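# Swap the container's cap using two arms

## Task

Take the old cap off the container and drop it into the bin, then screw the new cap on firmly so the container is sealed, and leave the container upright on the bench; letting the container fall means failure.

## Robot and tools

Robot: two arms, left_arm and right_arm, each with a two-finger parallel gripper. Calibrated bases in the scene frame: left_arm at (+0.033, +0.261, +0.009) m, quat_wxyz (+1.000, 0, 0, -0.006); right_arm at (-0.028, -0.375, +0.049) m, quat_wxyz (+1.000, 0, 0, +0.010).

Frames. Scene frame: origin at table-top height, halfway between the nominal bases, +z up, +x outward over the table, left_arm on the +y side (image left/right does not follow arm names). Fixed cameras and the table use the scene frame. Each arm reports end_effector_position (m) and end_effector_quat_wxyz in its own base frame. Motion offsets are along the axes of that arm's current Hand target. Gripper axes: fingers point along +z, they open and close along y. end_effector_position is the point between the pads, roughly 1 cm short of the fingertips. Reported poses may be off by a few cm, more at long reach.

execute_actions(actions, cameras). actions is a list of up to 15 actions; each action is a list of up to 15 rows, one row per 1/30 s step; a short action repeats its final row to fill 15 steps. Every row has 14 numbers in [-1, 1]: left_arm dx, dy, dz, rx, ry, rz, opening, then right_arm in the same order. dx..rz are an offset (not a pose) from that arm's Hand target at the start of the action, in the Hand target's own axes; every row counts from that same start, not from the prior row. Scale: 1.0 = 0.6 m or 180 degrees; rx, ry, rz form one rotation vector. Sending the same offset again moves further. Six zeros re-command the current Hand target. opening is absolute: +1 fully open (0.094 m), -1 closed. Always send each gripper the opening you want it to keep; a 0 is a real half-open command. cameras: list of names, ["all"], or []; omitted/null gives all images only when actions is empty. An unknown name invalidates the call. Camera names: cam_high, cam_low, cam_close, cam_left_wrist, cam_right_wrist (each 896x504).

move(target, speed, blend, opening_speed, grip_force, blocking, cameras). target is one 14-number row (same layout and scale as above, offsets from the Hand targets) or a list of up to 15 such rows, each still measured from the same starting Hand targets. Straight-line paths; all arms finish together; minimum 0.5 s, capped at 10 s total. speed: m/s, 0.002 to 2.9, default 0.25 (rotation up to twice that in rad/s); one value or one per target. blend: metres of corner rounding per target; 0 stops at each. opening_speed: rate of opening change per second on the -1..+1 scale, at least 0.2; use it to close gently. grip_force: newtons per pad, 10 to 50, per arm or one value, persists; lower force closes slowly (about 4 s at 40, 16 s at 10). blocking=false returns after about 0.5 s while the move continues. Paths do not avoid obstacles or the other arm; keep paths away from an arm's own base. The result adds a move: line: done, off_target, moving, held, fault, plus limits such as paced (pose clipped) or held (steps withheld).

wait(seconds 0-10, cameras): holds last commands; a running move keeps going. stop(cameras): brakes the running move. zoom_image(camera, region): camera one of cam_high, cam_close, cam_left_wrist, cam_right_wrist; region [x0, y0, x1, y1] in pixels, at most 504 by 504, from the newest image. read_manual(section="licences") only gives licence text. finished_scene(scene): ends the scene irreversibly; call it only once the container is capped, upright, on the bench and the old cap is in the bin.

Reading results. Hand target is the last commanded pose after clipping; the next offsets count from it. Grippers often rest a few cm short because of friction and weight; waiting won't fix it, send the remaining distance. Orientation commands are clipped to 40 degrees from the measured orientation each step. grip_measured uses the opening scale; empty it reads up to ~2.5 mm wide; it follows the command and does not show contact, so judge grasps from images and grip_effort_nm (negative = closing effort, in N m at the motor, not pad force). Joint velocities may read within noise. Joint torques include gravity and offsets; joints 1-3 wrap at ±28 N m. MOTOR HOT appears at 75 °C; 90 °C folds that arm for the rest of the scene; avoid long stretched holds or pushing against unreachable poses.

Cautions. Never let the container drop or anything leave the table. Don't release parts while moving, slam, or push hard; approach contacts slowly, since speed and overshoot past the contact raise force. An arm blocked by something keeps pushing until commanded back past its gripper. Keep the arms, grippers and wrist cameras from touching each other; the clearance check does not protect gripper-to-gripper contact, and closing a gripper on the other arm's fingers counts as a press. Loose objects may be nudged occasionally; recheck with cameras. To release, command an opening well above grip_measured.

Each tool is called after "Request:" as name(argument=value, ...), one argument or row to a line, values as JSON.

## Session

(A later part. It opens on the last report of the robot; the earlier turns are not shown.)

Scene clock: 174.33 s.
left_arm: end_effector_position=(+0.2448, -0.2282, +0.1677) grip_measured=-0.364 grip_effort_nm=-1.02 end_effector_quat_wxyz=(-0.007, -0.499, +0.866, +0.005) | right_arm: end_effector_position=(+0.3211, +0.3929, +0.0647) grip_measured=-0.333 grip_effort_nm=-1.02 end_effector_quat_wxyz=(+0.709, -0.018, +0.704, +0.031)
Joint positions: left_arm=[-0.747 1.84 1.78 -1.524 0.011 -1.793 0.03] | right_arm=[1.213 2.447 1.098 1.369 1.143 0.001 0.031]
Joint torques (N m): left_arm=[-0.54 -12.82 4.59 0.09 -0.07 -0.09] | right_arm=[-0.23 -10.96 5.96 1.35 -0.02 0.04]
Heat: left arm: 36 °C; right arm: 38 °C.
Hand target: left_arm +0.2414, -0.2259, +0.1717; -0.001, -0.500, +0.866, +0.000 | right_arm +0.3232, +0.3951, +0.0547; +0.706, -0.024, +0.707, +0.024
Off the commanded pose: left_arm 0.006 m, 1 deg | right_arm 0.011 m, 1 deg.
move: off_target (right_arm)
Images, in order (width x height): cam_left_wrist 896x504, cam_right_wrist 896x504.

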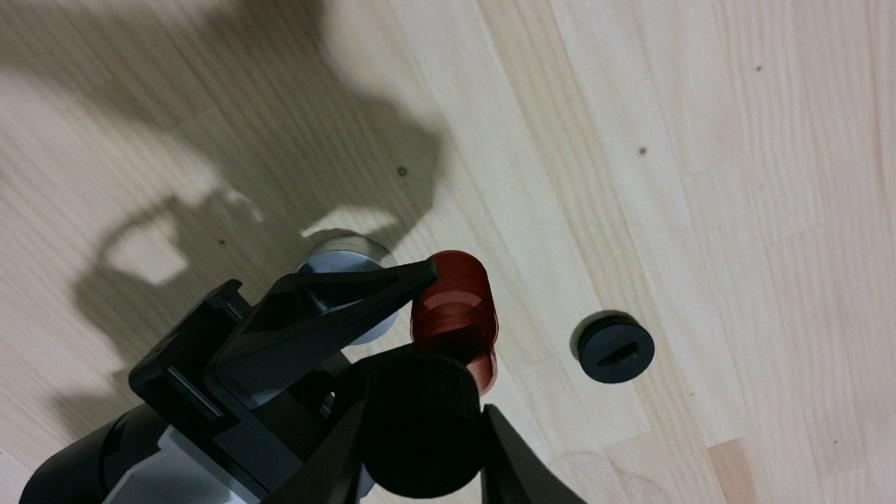

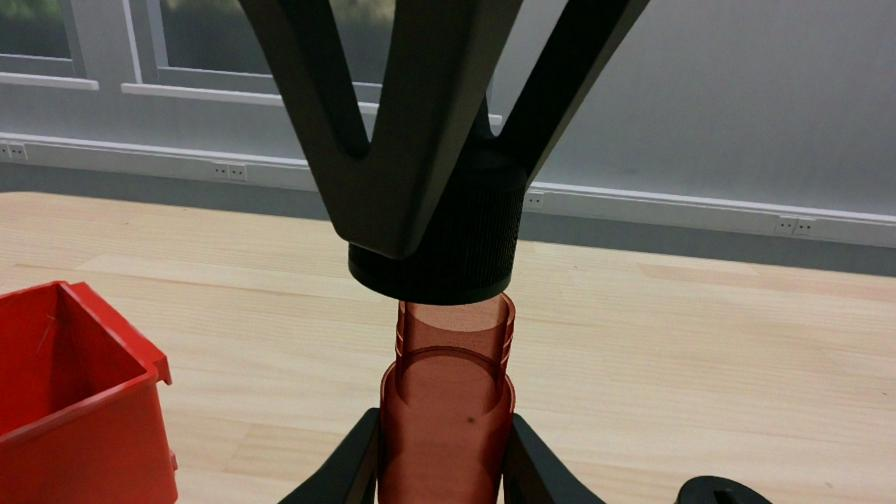

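Request:
move(
  target=[0.004,-0.0155,0,0,0,0,-0.6,0,0,0,0,0,0,-0.6],
  speed=0.05,
  cameras=["cam_right_wrist","cam_left_wrist"],
)

Scene clock: 177.27 s.
left_arm: end_effector_position=(+0.2449, -0.2283, +0.1677) grip_measured=-0.364 grip_effort_nm=-1.03 end_effector_quat_wxyz=(-0.007, -0.500, +0.866, +0.005) | right_arm: end_effector_position=(+0.3211, +0.3929, +0.0647) grip_measured=-0.333 grip_effort_nm=-1.02 end_effector_quat_wxyz=(+0.709, -0.018, +0.704, +0.031)
Joint positions: left_arm=[-0.747 1.84 1.78 -1.524 0.011 -1.794 0.03] | right_arm=[1.213 2.447 1.098 1.369 1.143 0.001 0.031]
Joint torques (N m): left_arm=[-0.58 -9.37 8.34 -0.03 -0.08 -0.08] | right_arm=[-0.24 -10.95 5.97 1.35 -0.02 0.04]
Heat: left arm: 36 °C; right arm: 38 °C.
Hand target: left_arm +0.2482, -0.2326, +0.1717; -0.001, -0.500, +0.866, +0.000 | right_arm +0.3232, +0.3951, +0.0547; +0.706, -0.024, +0.707, +0.024
Off the commanded pose: left_arm 0.007 m, 1 deg | right_arm 0.010 m, 1 deg.
move: done
Images, in order (width x height): cam_left_wrist 896x504, cam_right_wrist 896x504.

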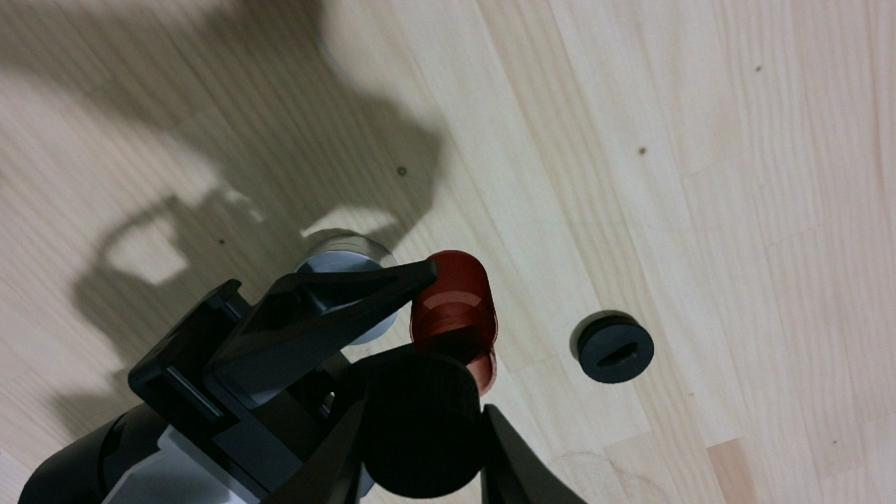

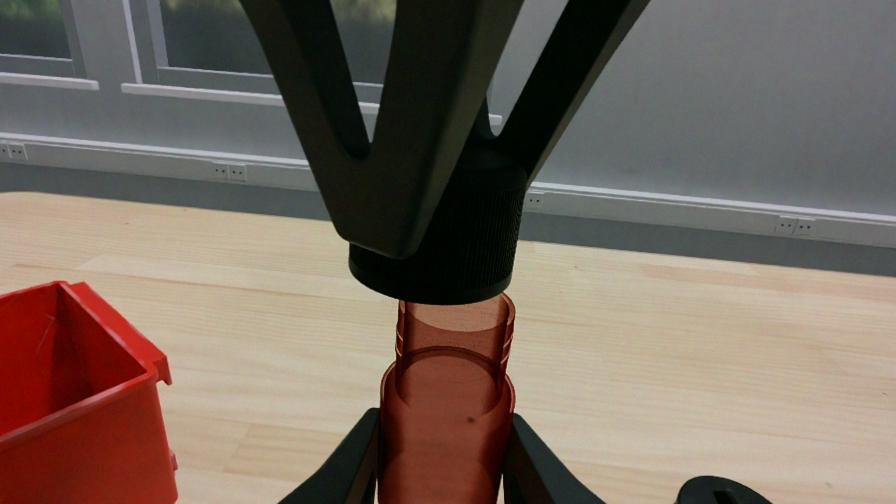

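Request:
move(
  target=[0.0018,-0.0085,0,0,0,0,-0.6,0,0,0,0,0,0,-0.6],
  speed=0.05,
  cameras=["cam_right_wrist"],
)

Scene clock: 178.57 s.
left_arm: end_effector_position=(+0.2500, -0.2329, +0.1703) grip_measured=-0.364 grip_effort_nm=-1.02 end_effector_quat_wxyz=(-0.005, -0.500, +0.866, -0.002) | right_arm: end_effector_position=(+0.3211, +0.3929, +0.0647) grip_measured=-0.333 grip_effort_nm=-1.02 end_effector_quat_wxyz=(+0.709, -0.018, +0.704, +0.031)
Joint positions: left_arm=[-0.747 1.855 1.81 -1.524 0.011 -1.794 0.03] | right_arm=[1.213 2.447 1.098 1.369 1.143 0.001 0.031]
Joint torques (N m): left_arm=[-0.57 -9.01 8.21 -0.06 -0.07 -0.08] | right_arm=[-0.23 -10.96 5.98 1.34 -0.02 0.05]
Heat: left arm: 36 °C; right arm: 38 °C.
Hand target: left_arm +0.2521, -0.2361, +0.1717; -0.001, -0.500, +0.866, +0.000 | right_arm +0.3232, +0.3951, +0.0547; +0.706, -0.024, +0.707, +0.024
Off the commanded pose: left_arm 0.004 m, 1 deg | right_arm 0.010 m, 1 deg.
move: done
Images, in order (width x height): cam_right_wrist 896x504.

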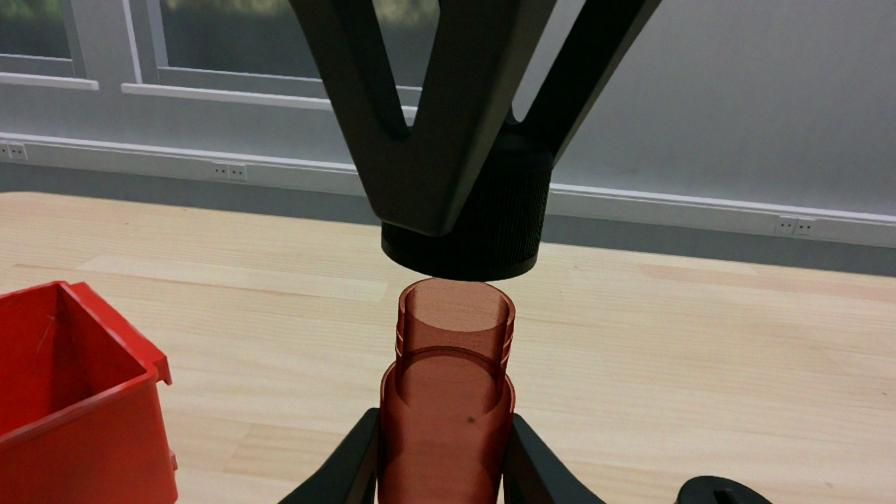

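Request:
move(
  target=[0,0,0.02,0,0,0,-0.6,0,0,0,0,0,0,-0.6],
  speed=0.05,
  cameras=["cam_right_wrist"],
)

Scene clock: 181.23 s.
left_arm: end_effector_position=(+0.2543, -0.2369, +0.1673) grip_measured=-0.364 grip_effort_nm=-1.03 end_effector_quat_wxyz=(-0.002, -0.500, +0.866, -0.012) | right_arm: end_effector_position=(+0.3211, +0.3929, +0.0647) grip_measured=-0.333 grip_effort_nm=-1.02 end_effector_quat_wxyz=(+0.709, -0.018, +0.704, +0.031)
Joint positions: left_arm=[-0.747 1.855 1.798 -1.491 0.011 -1.794 0.03] | right_arm=[1.213 2.447 1.098 1.369 1.143 0.001 0.031]
Joint torques (N m): left_arm=[-0.55 -9.78 4.72 0.12 -0.07 -0.07] | right_arm=[-0.24 -10.95 5.97 1.35 -0.01 0.05]
Heat: left arm: 35 °C; right arm: 38 °C.
Hand target: left_arm +0.2521, -0.2361, +0.1598; -0.001, -0.500, +0.866, +0.000 | right_arm +0.3232, +0.3951, +0.0547; +0.706, -0.024, +0.707, +0.024
Off the commanded pose: left_arm 0.008 m, 1 deg | right_arm 0.010 m, 1 deg.
move: done
Images, in order (width x height): cam_right_wrist 896x504.

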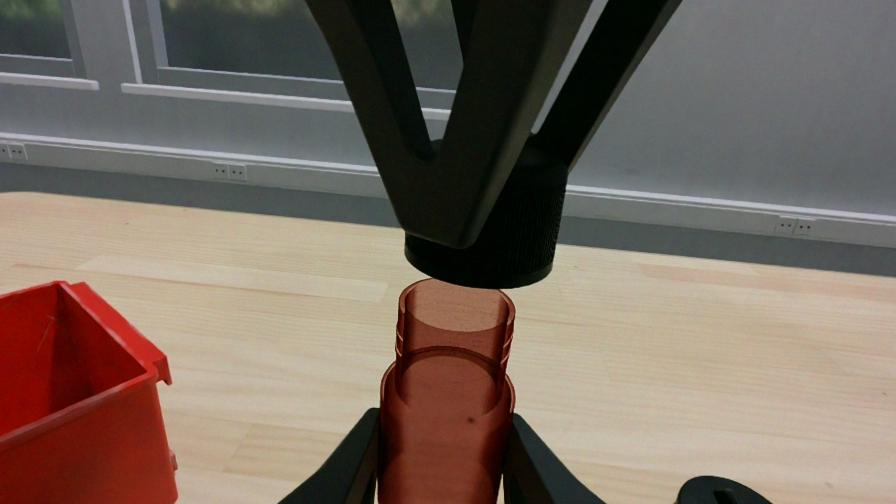

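Request:
move(
  target=[-0.0016,0.0092,0.0122,0,0,0,-0.6,0,0,0,0,0,0,-0.6],
  speed=0.05,
  cameras=["cam_right_wrist"],
)

Scene clock: 182.83 s.
left_arm: end_effector_position=(+0.2516, -0.2345, +0.1519) grip_measured=-0.364 grip_effort_nm=-1.03 end_effector_quat_wxyz=(-0.005, -0.500, +0.866, -0.001) | right_arm: end_effector_position=(+0.3210, +0.3927, +0.0603) grip_measured=-0.333 grip_effort_nm=-1.03 end_effector_quat_wxyz=(+0.707, -0.024, +0.706, +0.026)
Joint positions: left_arm=[-0.747 1.855 1.736 -1.453 0.011 -1.794 0.03] | right_arm=[1.213 2.453 1.098 1.357 1.142 0.001 0.031]
Joint torques (N m): left_arm=[-0.62 -12.18 4.51 0.1 -0.07 -0.08] | right_arm=[-0.2 -11.41 6.05 1.47 -0.01 0.05]
Heat: left arm: 35 °C; right arm: 38 °C.
Hand target: left_arm +0.2478, -0.2325, +0.1524; -0.001, -0.500, +0.866, +0.000 | right_arm +0.3232, +0.3951, +0.0547; +0.706, -0.024, +0.707, +0.024
Off the commanded pose: left_arm 0.004 m, 0 deg | right_arm 0.007 m, 0 deg.
move: done
Images, in order (width x height): cam_right_wrist 896x504.

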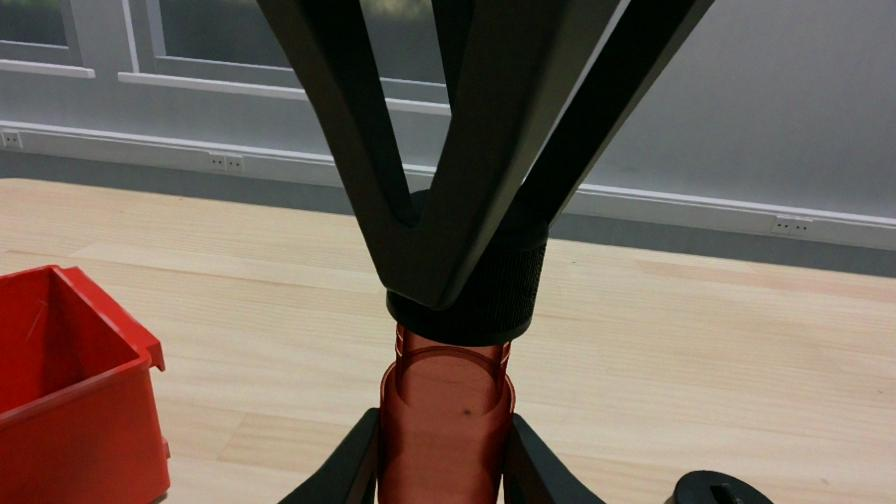

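Request:
zoom_image(
  camera="cam_right_wrist",
  region=[340, 240, 580, 440],
)

Request:
wait(
  seconds=0.1,
  cameras=["cam_close","cam_left_wrist","cam_low"],
)

Request:
zoom_image(
  camera="cam_close",
  region=[430, 100, 600, 270],
)

Request:
zoom_image(
  camera="cam_left_wrist",
  region=[300, 200, 600, 500],
)

Scaled by 2.100.

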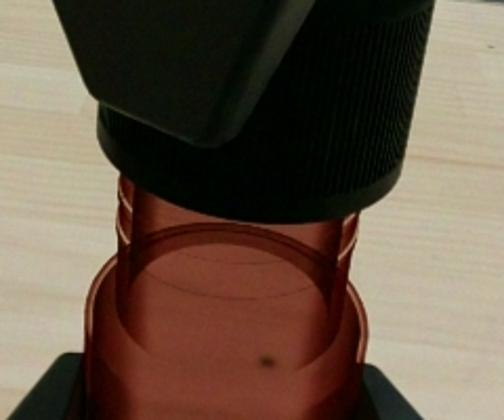

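Scene clock: 185.00 s.
left_arm: end_effector_position=(+0.2516, -0.2345, +0.1519) grip_measured=-0.364 grip_effort_nm=-1.02 end_effector_quat_wxyz=(-0.005, -0.500, +0.866, -0.001) | right_arm: end_effector_position=(+0.3210, +0.3927, +0.0603) grip_measured=-0.333 grip_effort_nm=-1.02 end_effector_quat_wxyz=(+0.707, -0.024, +0.706, +0.026)
Joint positions: left_arm=[-0.747 1.855 1.736 -1.453 0.011 -1.794 0.03] | right_arm=[1.213 2.453 1.098 1.357 1.142 0.001 0.031]
Joint torques (N m): left_arm=[-0.62 -12.16 4.52 0.09 -0.07 -0.08] | right_arm=[-0.23 -11.41 6.04 1.45 0 0.05]
Heat: left arm: 35 °C; right arm: 38 °C.
Hand target: left_arm +0.2478, -0.2325, +0.1524; -0.001, -0.500, +0.866, +0.000 | right_arm +0.3232, +0.3951, +0.0547; +0.706, -0.024, +0.707, +0.024
Tool commands: left_gripper/opening=-0.6 right_gripper/opening=-0.6
Off the commanded pose: left_arm 0.004 m, 0 deg | right_arm 0.007 m, 0 deg.
wait: 0.10 s; at rest from the start
Images, in order (width x height): cam_low 896x504, cam_close 896x504, cam_left_wrist 896x504.

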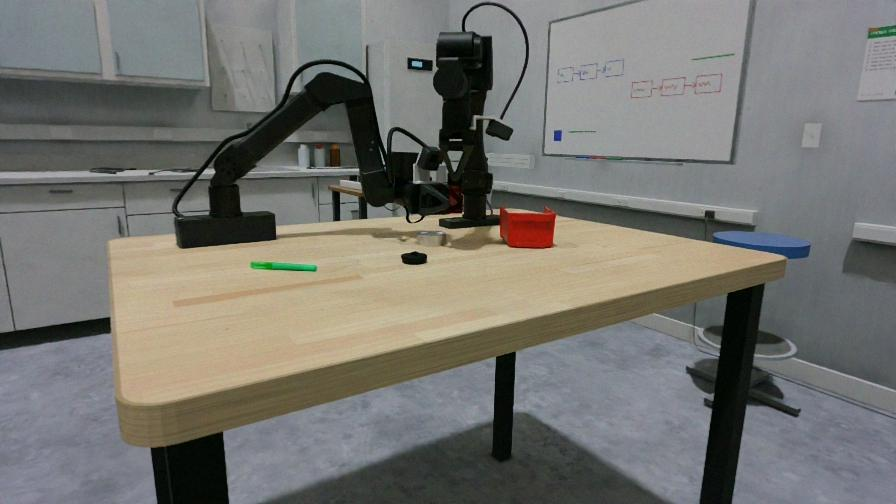

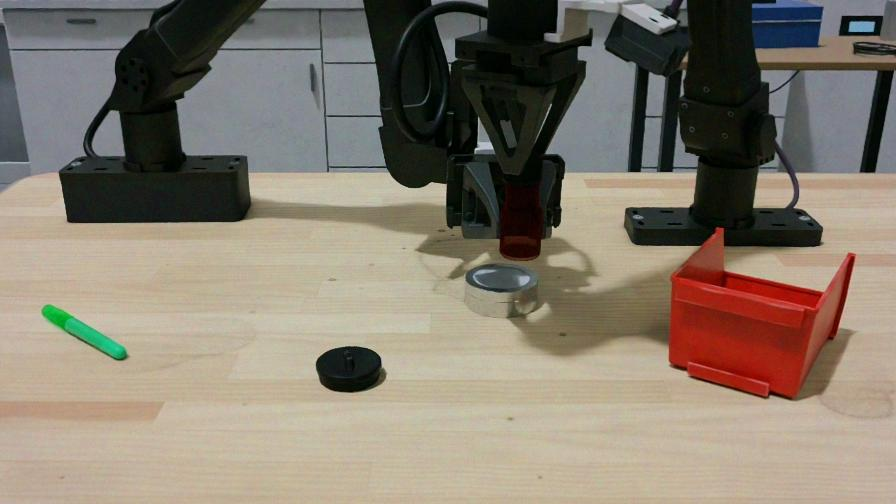

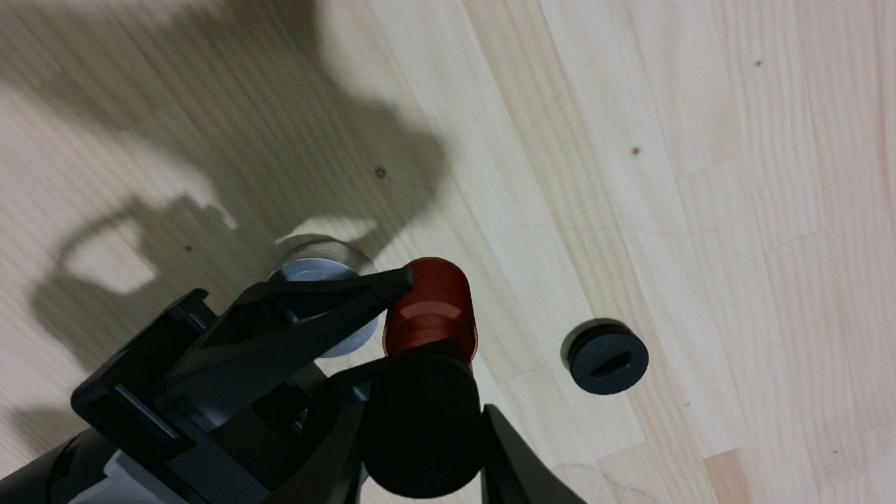

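Scaled by 2.965.

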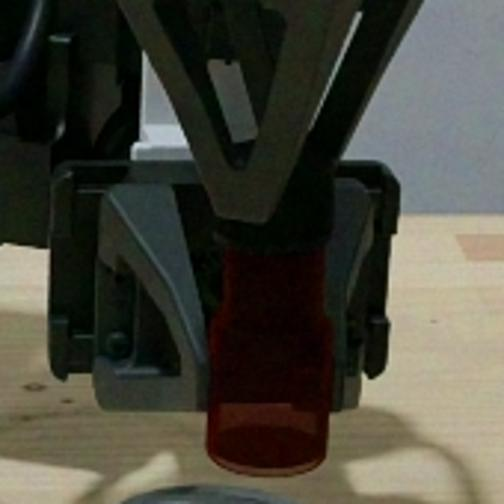

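Scaled by 1.680.

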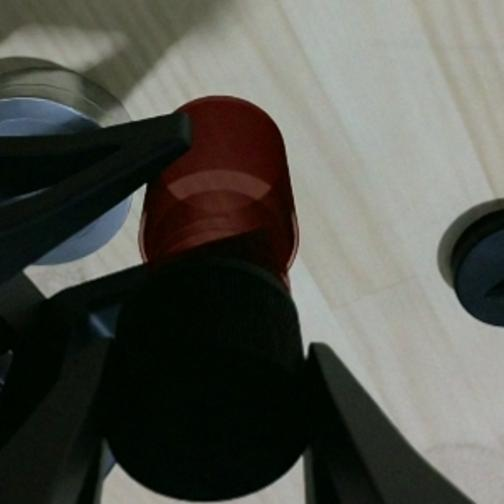

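Request:
move(
  target=[-0.0098,-0.0023,0,0,0,0,-0.6,0,0,0,0,0,0,-0.6],
  speed=0.03,
  cameras=["cam_right_wrist"],
)

Scene clock: 189.73 s.
left_arm: end_effector_position=(+0.2526, -0.2334, +0.1519) grip_measured=-0.364 grip_effort_nm=-1.02 end_effector_quat_wxyz=(-0.005, -0.499, +0.867, -0.001) | right_arm: end_effector_position=(+0.3210, +0.3927, +0.0603) grip_measured=-0.333 grip_effort_nm=-1.02 end_effector_quat_wxyz=(+0.707, -0.024, +0.706, +0.026)
Joint positions: left_arm=[-0.743 1.855 1.736 -1.453 0.011 -1.788 0.03] | right_arm=[1.213 2.453 1.098 1.357 1.142 0.001 0.031]
Joint torques (N m): left_arm=[0.5 -12.14 4.55 0.08 -0.06 0.01] | right_arm=[-0.23 -11.43 6 1.45 0 0.05]
Heat: left arm: 35 °C; right arm: 38 °C.
Hand target: left_arm +0.2518, -0.2282, +0.1524; -0.001, -0.500, +0.866, +0.000 | right_arm +0.3232, +0.3951, +0.0547; +0.706, -0.024, +0.707, +0.024
Off the commanded pose: left_arm 0.005 m, 1 deg | right_arm 0.007 m, 0 deg.
move: done
Images, in order (width x height): cam_right_wrist 896x504.

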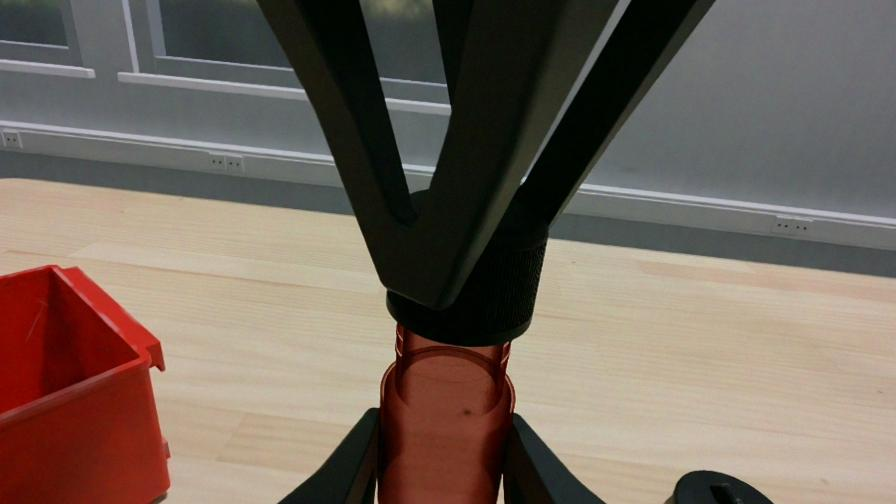

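Request:
zoom_image(
  camera="cam_right_wrist",
  region=[340, 240, 580, 440],
)

Scaled by 2.100.

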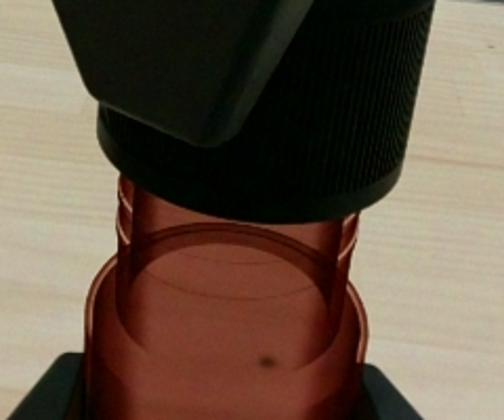

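Request:
wait(
  seconds=0.1,
  cameras=["cam_right_wrist","cam_left_wrist"],
)

Request:
zoom_image(
  camera="cam_right_wrist",
  region=[340, 240, 580, 440],
)

Request:
zoom_image(
  camera="cam_left_wrist",
  region=[300, 200, 600, 500],
)

Scene clock: 190.70 s.
left_arm: end_effector_position=(+0.2526, -0.2334, +0.1519) grip_measured=-0.364 grip_effort_nm=-1.02 end_effector_quat_wxyz=(-0.005, -0.499, +0.867, -0.001) | right_arm: end_effector_position=(+0.3210, +0.3927, +0.0603) grip_measured=-0.333 grip_effort_nm=-1.02 end_effector_quat_wxyz=(+0.707, -0.024, +0.706, +0.026)
Joint positions: left_arm=[-0.743 1.855 1.736 -1.453 0.011 -1.787 0.03] | right_arm=[1.213 2.453 1.098 1.357 1.142 0.001 0.031]
Joint torques (N m): left_arm=[0.5 -12.12 4.55 0.09 -0.06 0.01] | right_arm=[-0.24 -11.41 6.01 1.45 0 0.05]
Heat: left arm: 35 °C; right arm: 38 °C.
Hand target: left_arm +0.2518, -0.2282, +0.1524; -0.001, -0.500, +0.866, +0.000 | right_arm +0.3232, +0.3951, +0.0547; +0.706, -0.024, +0.707, +0.024
Tool commands: left_gripper/opening=-0.6 right_gripper/opening=-0.6
Off the commanded pose: left_arm 0.005 m, 1 deg | right_arm 0.007 m, 0 deg.
wait: 0.10 s; at rest from the start
Images, in order (width x height): cam_left_wrist 896x504, cam_right_wrist 896x504.

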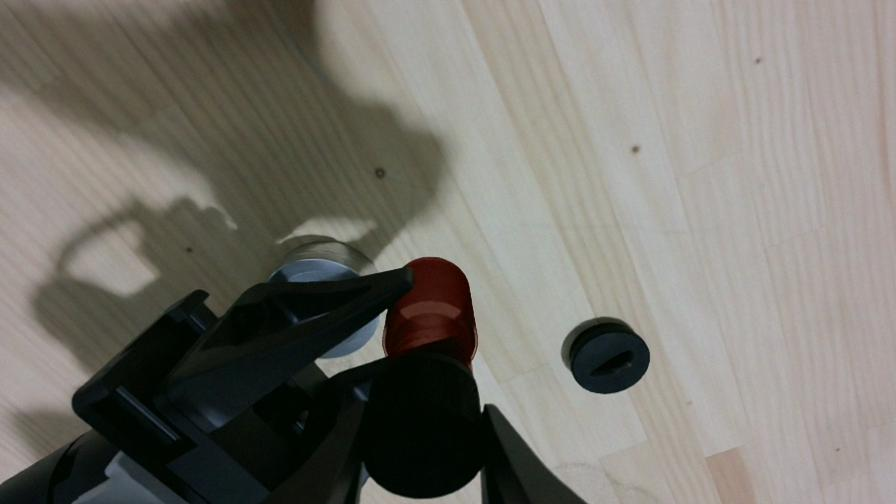

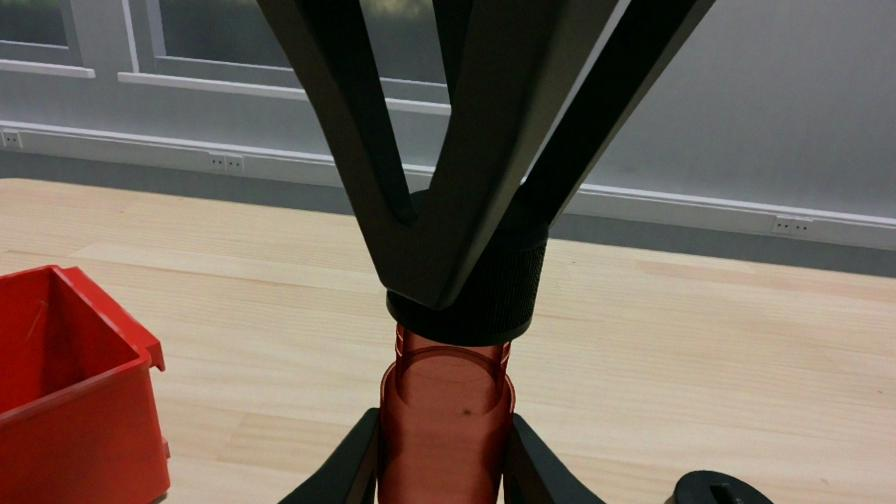

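Scaled by 2.100.

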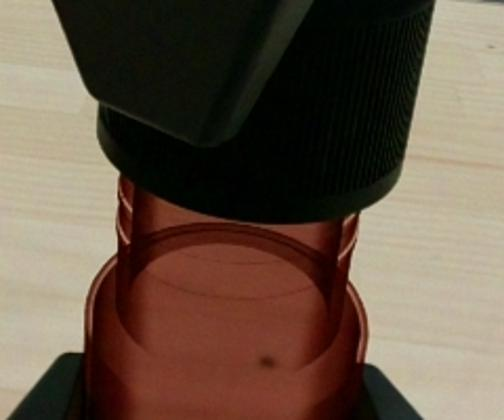

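Scaled by 1.680.

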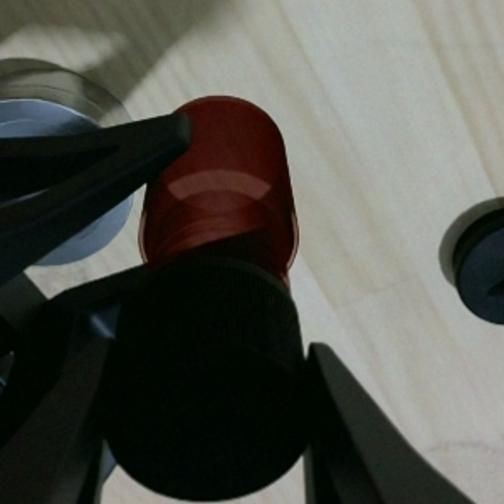

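Request:
move(
  target=[-0.0098,-0.0023,0,0,0,0,-0.6,0,0,0,0,0,0,-0.6],
  speed=0.03,
  cameras=["cam_right_wrist"],
)

Request:
zoom_image(
  camera="cam_right_wrist",
  region=[340, 240, 580, 440],
)

Scene clock: 192.57 s.
left_arm: end_effector_position=(+0.2565, -0.2294, +0.1519) grip_measured=-0.364 grip_effort_nm=-1.02 end_effector_quat_wxyz=(-0.005, -0.498, +0.867, -0.001) | right_arm: end_effector_position=(+0.3210, +0.3928, +0.0603) grip_measured=-0.333 grip_effort_nm=-1.02 end_effector_quat_wxyz=(+0.707, -0.024, +0.706, +0.026)
Joint positions: left_arm=[-0.727 1.855 1.736 -1.452 0.011 -1.77 0.03] | right_arm=[1.213 2.453 1.098 1.357 1.141 0.001 0.031]
Joint torques (N m): left_arm=[0.61 -12.1 4.62 0.08 -0.07 0.03] | right_arm=[-0.21 -11.41 6 1.44 0.01 0.06]
Heat: left arm: 35 °C; right arm: 38 °C.
Hand target: left_arm +0.2560, -0.2237, +0.1524; -0.001, -0.500, +0.866, +0.000 | right_arm +0.3232, +0.3951, +0.0547; +0.706, -0.024, +0.707, +0.024
Off the commanded pose: left_arm 0.006 m, 1 deg | right_arm 0.006 m, 0 deg.
move: done
Images, in order (width x height): cam_right_wrist 896x504.

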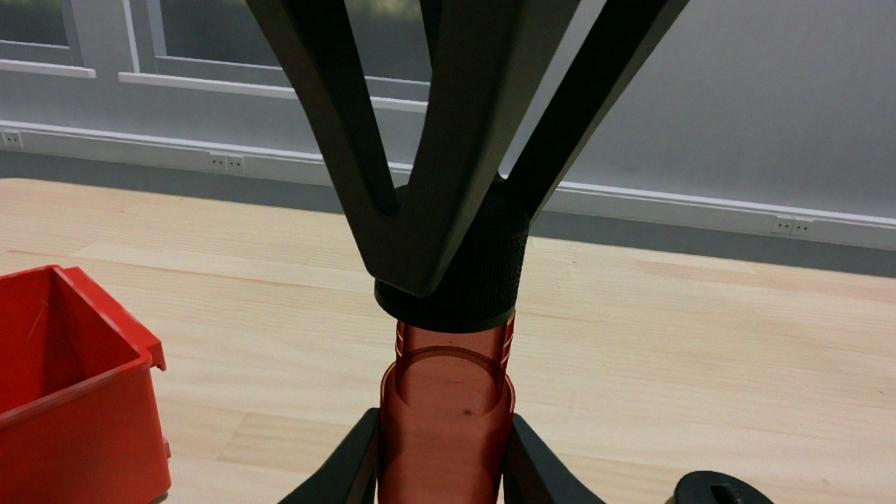

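Scaled by 2.100.

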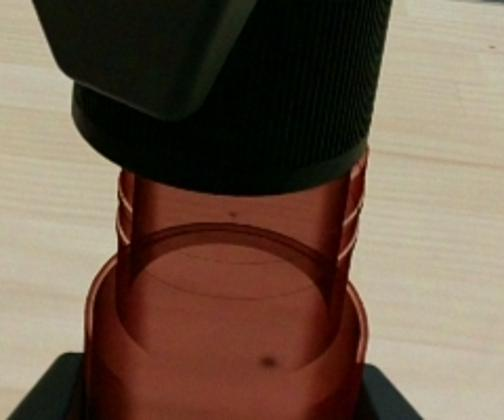

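Request:
move(
  target=[0.0203,0.0047,0,0,0,0,-0.6,0,0,0,0,0,0,-0.6],
  speed=0.03,
  cameras=["cam_right_wrist"],
)

Request:
zoom_image(
  camera="cam_right_wrist",
  region=[340, 240, 580, 440],
)

Scene clock: 195.00 s.
left_arm: end_effector_position=(+0.2511, -0.2360, +0.1519) grip_measured=-0.364 grip_effort_nm=-1.02 end_effector_quat_wxyz=(-0.005, -0.498, +0.867, -0.002) | right_arm: end_effector_position=(+0.3210, +0.3928, +0.0603) grip_measured=-0.333 grip_effort_nm=-1.02 end_effector_quat_wxyz=(+0.707, -0.024, +0.706, +0.026)
Joint positions: left_arm=[-0.752 1.855 1.736 -1.45 0.011 -1.795 0.03] | right_arm=[1.213 2.453 1.098 1.357 1.141 0.001 0.031]
Joint torques (N m): left_arm=[-0.38 -12.16 4.55 0.07 -0.08 -0.08] | right_arm=[-0.24 -11.43 6 1.45 0 0.06]
Heat: left arm: 35 °C; right arm: 38 °C.
Hand target: left_arm +0.2475, -0.2329, +0.1524; -0.001, -0.500, +0.866, +0.000 | right_arm +0.3232, +0.3951, +0.0547; +0.706, -0.024, +0.707, +0.024
Off the commanded pose: left_arm 0.005 m, 1 deg | right_arm 0.006 m, 0 deg.
move: done
Images, in order (width x height): cam_right_wrist 896x504.

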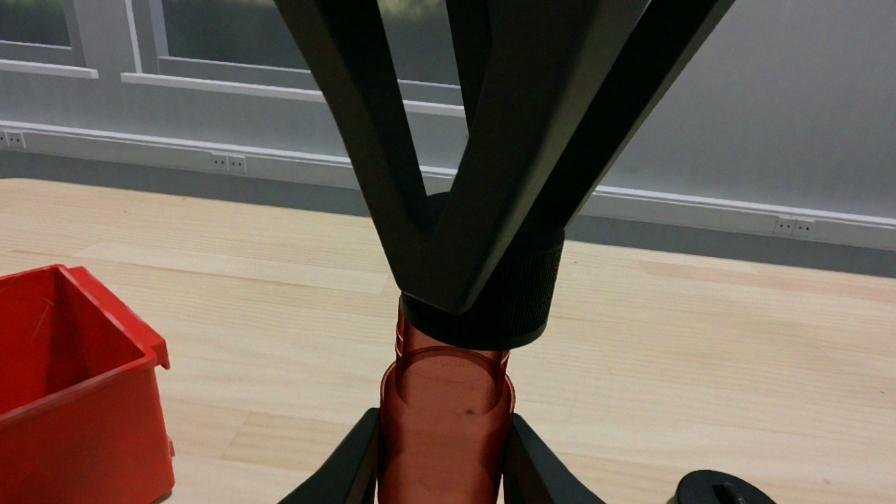

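Scaled by 2.100.

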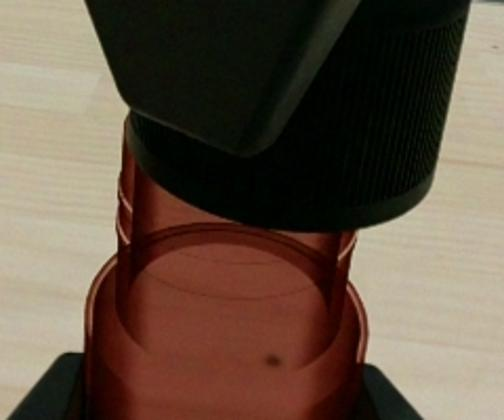

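Request:
move(
  target=[-0.0117,-0.0027,0,0,0,0,-0.6,0,0,0,0,0,0,-0.6],
  speed=0.03,
  cameras=["cam_right_wrist"],
)

Request:
zoom_image(
  camera="cam_right_wrist",
  region=[340, 240, 580, 440],
)

Scene clock: 197.17 s.
left_arm: end_effector_position=(+0.2535, -0.2335, +0.1519) grip_measured=-0.364 grip_effort_nm=-1.03 end_effector_quat_wxyz=(-0.005, -0.498, +0.867, -0.002) | right_arm: end_effector_position=(+0.3210, +0.3928, +0.0603) grip_measured=-0.333 grip_effort_nm=-1.02 end_effector_quat_wxyz=(+0.707, -0.024, +0.706, +0.026)
Joint positions: left_arm=[-0.742 1.855 1.736 -1.45 0.011 -1.785 0.03] | right_arm=[1.213 2.453 1.098 1.357 1.141 0.001 0.031]
Joint torques (N m): left_arm=[0.53 -12.15 4.55 0.07 -0.08 0.04] | right_arm=[-0.24 -11.4 6.02 1.45 0.01 0.06]
Heat: left arm: 35 °C; right arm: 38 °C.
Hand target: left_arm +0.2524, -0.2277, +0.1524; -0.001, -0.500, +0.866, +0.000 | right_arm +0.3232, +0.3951, +0.0547; +0.706, -0.024, +0.707, +0.024
Off the commanded pose: left_arm 0.006 m, 1 deg | right_arm 0.006 m, 0 deg.
move: done
Images, in order (width x height): cam_right_wrist 896x504.

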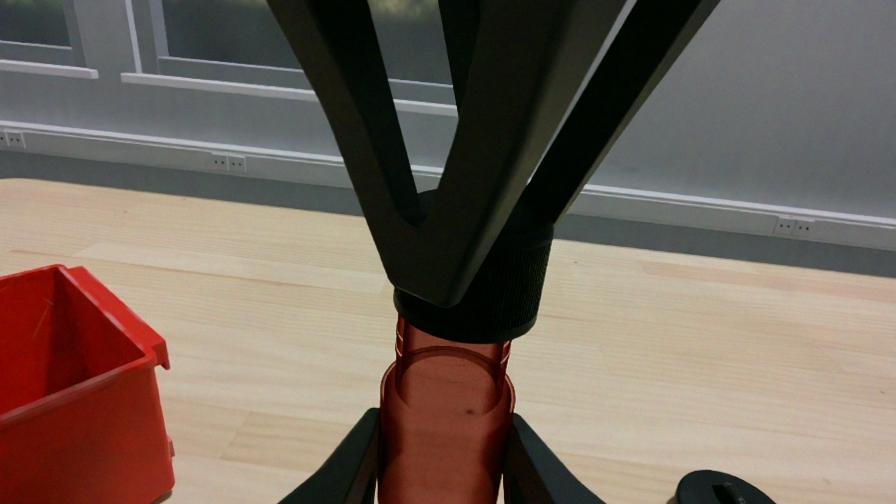

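Scaled by 2.100.

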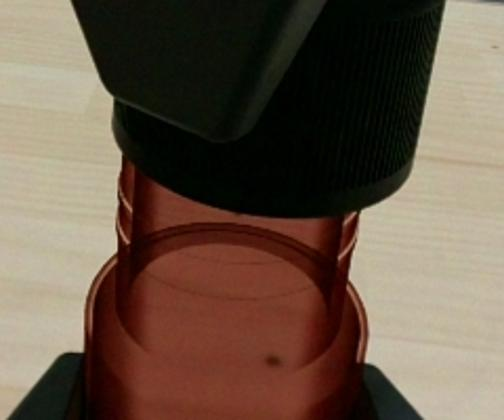

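Request:
move(
  target=[-0.0012,0.0055,0,0,0,0,-0.6,0,0,0,0,0,0,-0.6],
  speed=0.03,
  cameras=["cam_right_wrist"],
)

Request:
zoom_image(
  camera="cam_right_wrist",
  region=[340, 240, 580, 440],
)

Scene clock: 199.53 s.
left_arm: end_effector_position=(+0.2525, -0.2325, +0.1505) grip_measured=-0.364 grip_effort_nm=-1.02 end_effector_quat_wxyz=(-0.005, -0.498, +0.867, -0.003) | right_arm: end_effector_position=(+0.3210, +0.3929, +0.0595) grip_measured=-0.333 grip_effort_nm=-1.02 end_effector_quat_wxyz=(+0.706, -0.026, +0.707, +0.024)
Joint positions: left_arm=[-0.742 1.848 1.721 -1.441 0.01 -1.785 0.03] | right_arm=[1.213 2.453 1.098 1.351 1.141 0.001 0.031]
Joint torques (N m): left_arm=[0.55 -12.57 4.44 0.01 -0.08 0.01] | right_arm=[-0.24 -11.45 6.04 1.5 0.01 0.07]
Heat: left arm: 35 °C; right arm: 38 °C.
Hand target: left_arm +0.2499, -0.2254, +0.1524; -0.001, -0.500, +0.866, +0.000 | right_arm +0.3232, +0.3951, +0.0547; +0.706, -0.024, +0.707, +0.024
Off the commanded pose: left_arm 0.008 m, 1 deg | right_arm 0.006 m, 0 deg.
move: done
Images, in order (width x height): cam_right_wrist 896x504.

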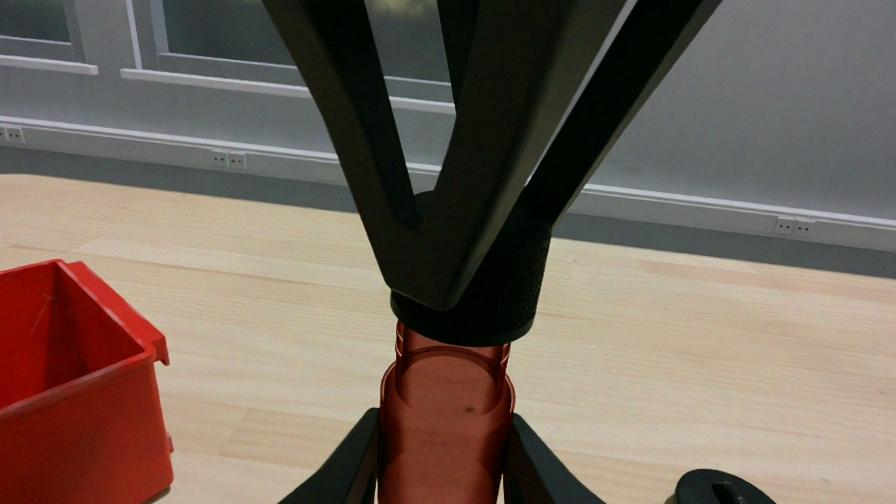

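Scaled by 2.100.

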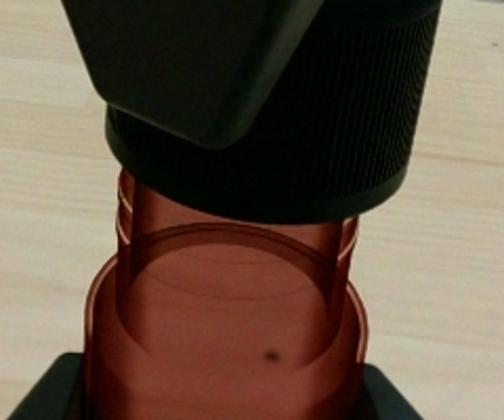

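Request:
move(
  target=[-0.004,-0.0009,0,0,0,0,-0.6,0,0,0,0,0,0,-0.6],
  speed=0.03,
  cameras=["cam_right_wrist"],
)

Request:
zoom_image(
  camera="cam_right_wrist",
  region=[340, 240, 580, 440],
)

Scene clock: 200.73 s.
left_arm: end_effector_position=(+0.2541, -0.2308, +0.1505) grip_measured=-0.364 grip_effort_nm=-1.02 end_effector_quat_wxyz=(-0.004, -0.498, +0.867, -0.003) | right_arm: end_effector_position=(+0.3210, +0.3930, +0.0595) grip_measured=-0.333 grip_effort_nm=-1.02 end_effector_quat_wxyz=(+0.706, -0.026, +0.707, +0.024)
Joint positions: left_arm=[-0.735 1.848 1.721 -1.441 0.01 -1.778 0.03] | right_arm=[1.213 2.453 1.098 1.351 1.141 0.001 0.031]
Joint torques (N m): left_arm=[0.59 -12.59 4.46 0.02 -0.07 0] | right_arm=[-0.21 -11.43 6.01 1.51 0.01 0.06]
Heat: left arm: 35 °C; right arm: 38 °C.
Hand target: left_arm +0.2516, -0.2236, +0.1524; -0.001, -0.500, +0.866, +0.000 | right_arm +0.3232, +0.3951, +0.0547; +0.706, -0.024, +0.707, +0.024
Off the commanded pose: left_arm 0.008 m, 1 deg | right_arm 0.006 m, 0 deg.
move: done
Images, in order (width x height): cam_right_wrist 896x504.

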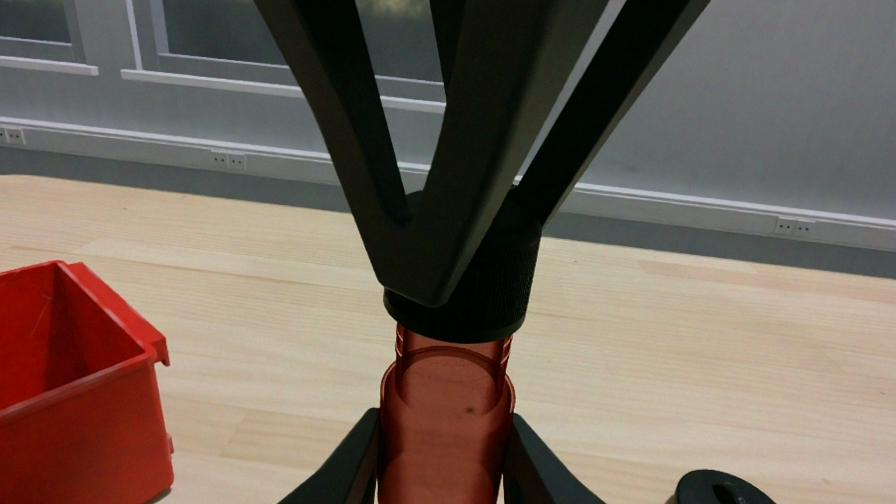

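Scaled by 2.100.

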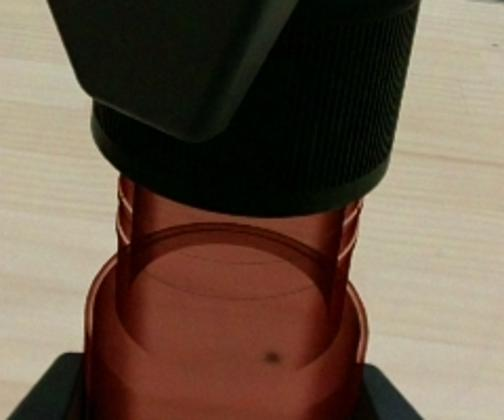

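Request:
move(
  target=[0,0,0.008,0,0,0,-0.6,0,0,0,0,0,0,-0.6],
  speed=0.03,
  cameras=["cam_right_wrist"],
)

Request:
zoom_image(
  camera="cam_right_wrist",
  region=[340, 240, 580, 440],
)

Scene clock: 209.50 s.
left_arm: end_effector_position=(+0.2537, -0.2305, +0.1444) grip_measured=-0.364 grip_effort_nm=-1.02 end_effector_quat_wxyz=(-0.005, -0.498, +0.867, -0.001) | right_arm: end_effector_position=(+0.3210, +0.3936, +0.0595) grip_measured=-0.333 grip_effort_nm=-1.02 end_effector_quat_wxyz=(+0.706, -0.028, +0.707, +0.026)
Joint positions: left_arm=[-0.735 1.848 1.697 -1.421 0.011 -1.778 0.03] | right_arm=[1.213 2.453 1.098 1.351 1.137 0.001 0.031]
Joint torques (N m): left_arm=[0.58 -12.81 4.6 0 -0.07 0.01] | right_arm=[-0.21 -11.41 6.02 1.51 0.05 0.05]
Heat: left arm: 35 °C; right arm: 38 °C.
Hand target: left_arm +0.2515, -0.2236, +0.1476; -0.001, -0.500, +0.866, +0.000 | right_arm +0.3232, +0.3951, +0.0547; +0.706, -0.024, +0.707, +0.024
Off the commanded pose: left_arm 0.008 m, 1 deg | right_arm 0.006 m, 0 deg.
move: done
Images, in order (width x height): cam_right_wrist 896x504.

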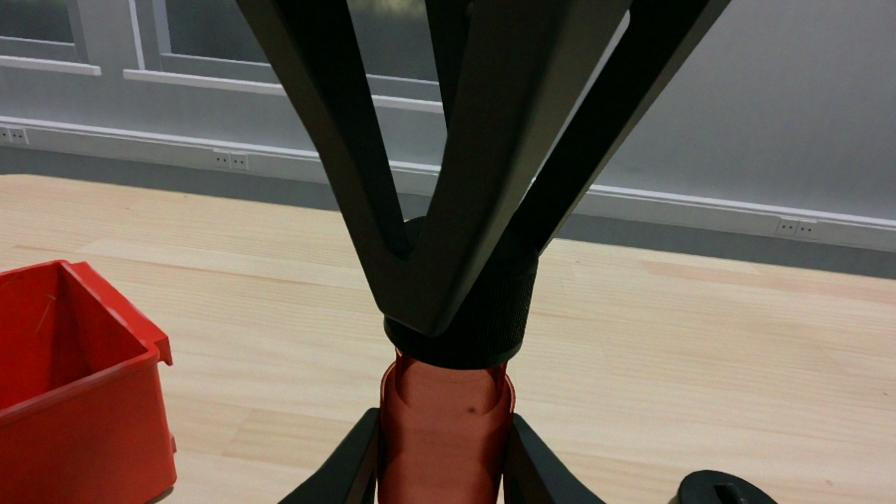

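Scaled by 2.100.

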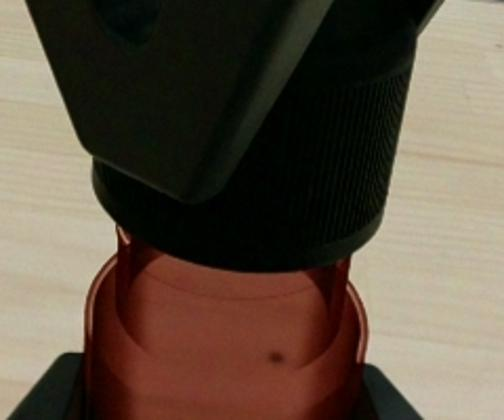

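Request:
move(
  target=[0,0,0.0133,0,0,0,-0.6,0,0,0,0,0,0,-0.6],
  speed=0.03,
  cameras=["cam_right_wrist"],
)

Request:
zoom_image(
  camera="cam_right_wrist",
  region=[340, 280, 580, 480],
)

Scene clock: 210.97 s.
left_arm: end_effector_position=(+0.2540, -0.2307, +0.1367) grip_measured=-0.364 grip_effort_nm=-1.03 end_effector_quat_wxyz=(-0.005, -0.498, +0.867, -0.002) | right_arm: end_effector_position=(+0.3209, +0.3938, +0.0594) grip_measured=-0.333 grip_effort_nm=-1.02 end_effector_quat_wxyz=(+0.706, -0.028, +0.707, +0.026)
Joint positions: left_arm=[-0.735 1.845 1.663 -1.389 0.011 -1.778 0.03] | right_arm=[1.213 2.453 1.098 1.35 1.136 0.001 0.031]
Joint torques (N m): left_arm=[0.55 -12.81 4.53 0.01 -0.08 0.01] | right_arm=[-0.25 -11.44 6.06 1.51 0.06 0.05]
Heat: left arm: 35 °C; right arm: 38 °C.
Hand target: left_arm +0.2515, -0.2236, +0.1395; -0.001, -0.500, +0.866, +0.000 | right_arm +0.3232, +0.3951, +0.0547; +0.706, -0.024, +0.707, +0.024
Off the commanded pose: left_arm 0.008 m, 1 deg | right_arm 0.005 m, 1 deg.
move: done
Images, in order (width x height): cam_right_wrist 896x504.

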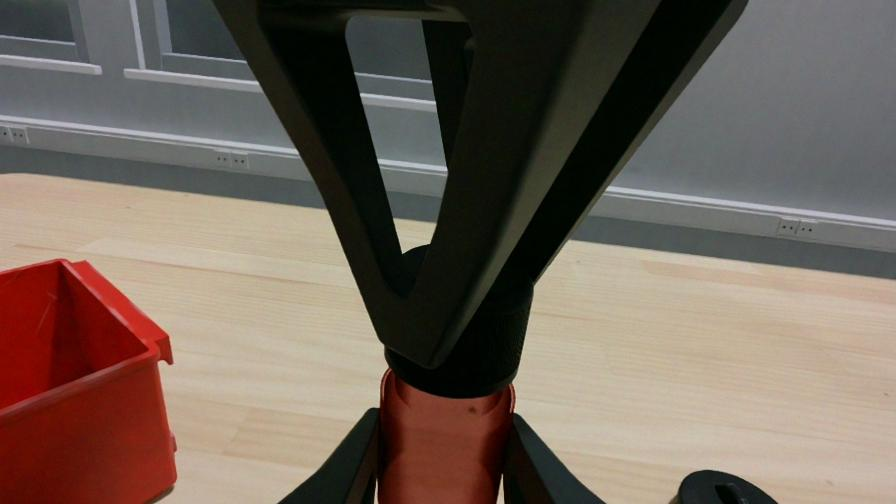

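Scaled by 2.100.

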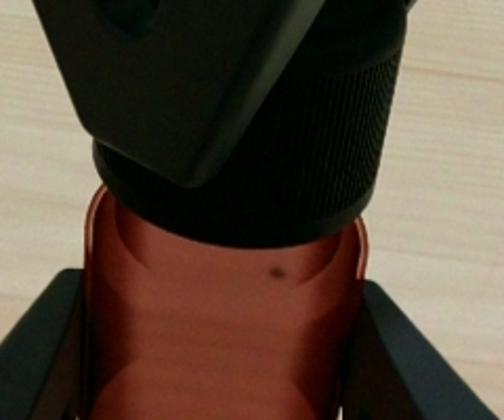

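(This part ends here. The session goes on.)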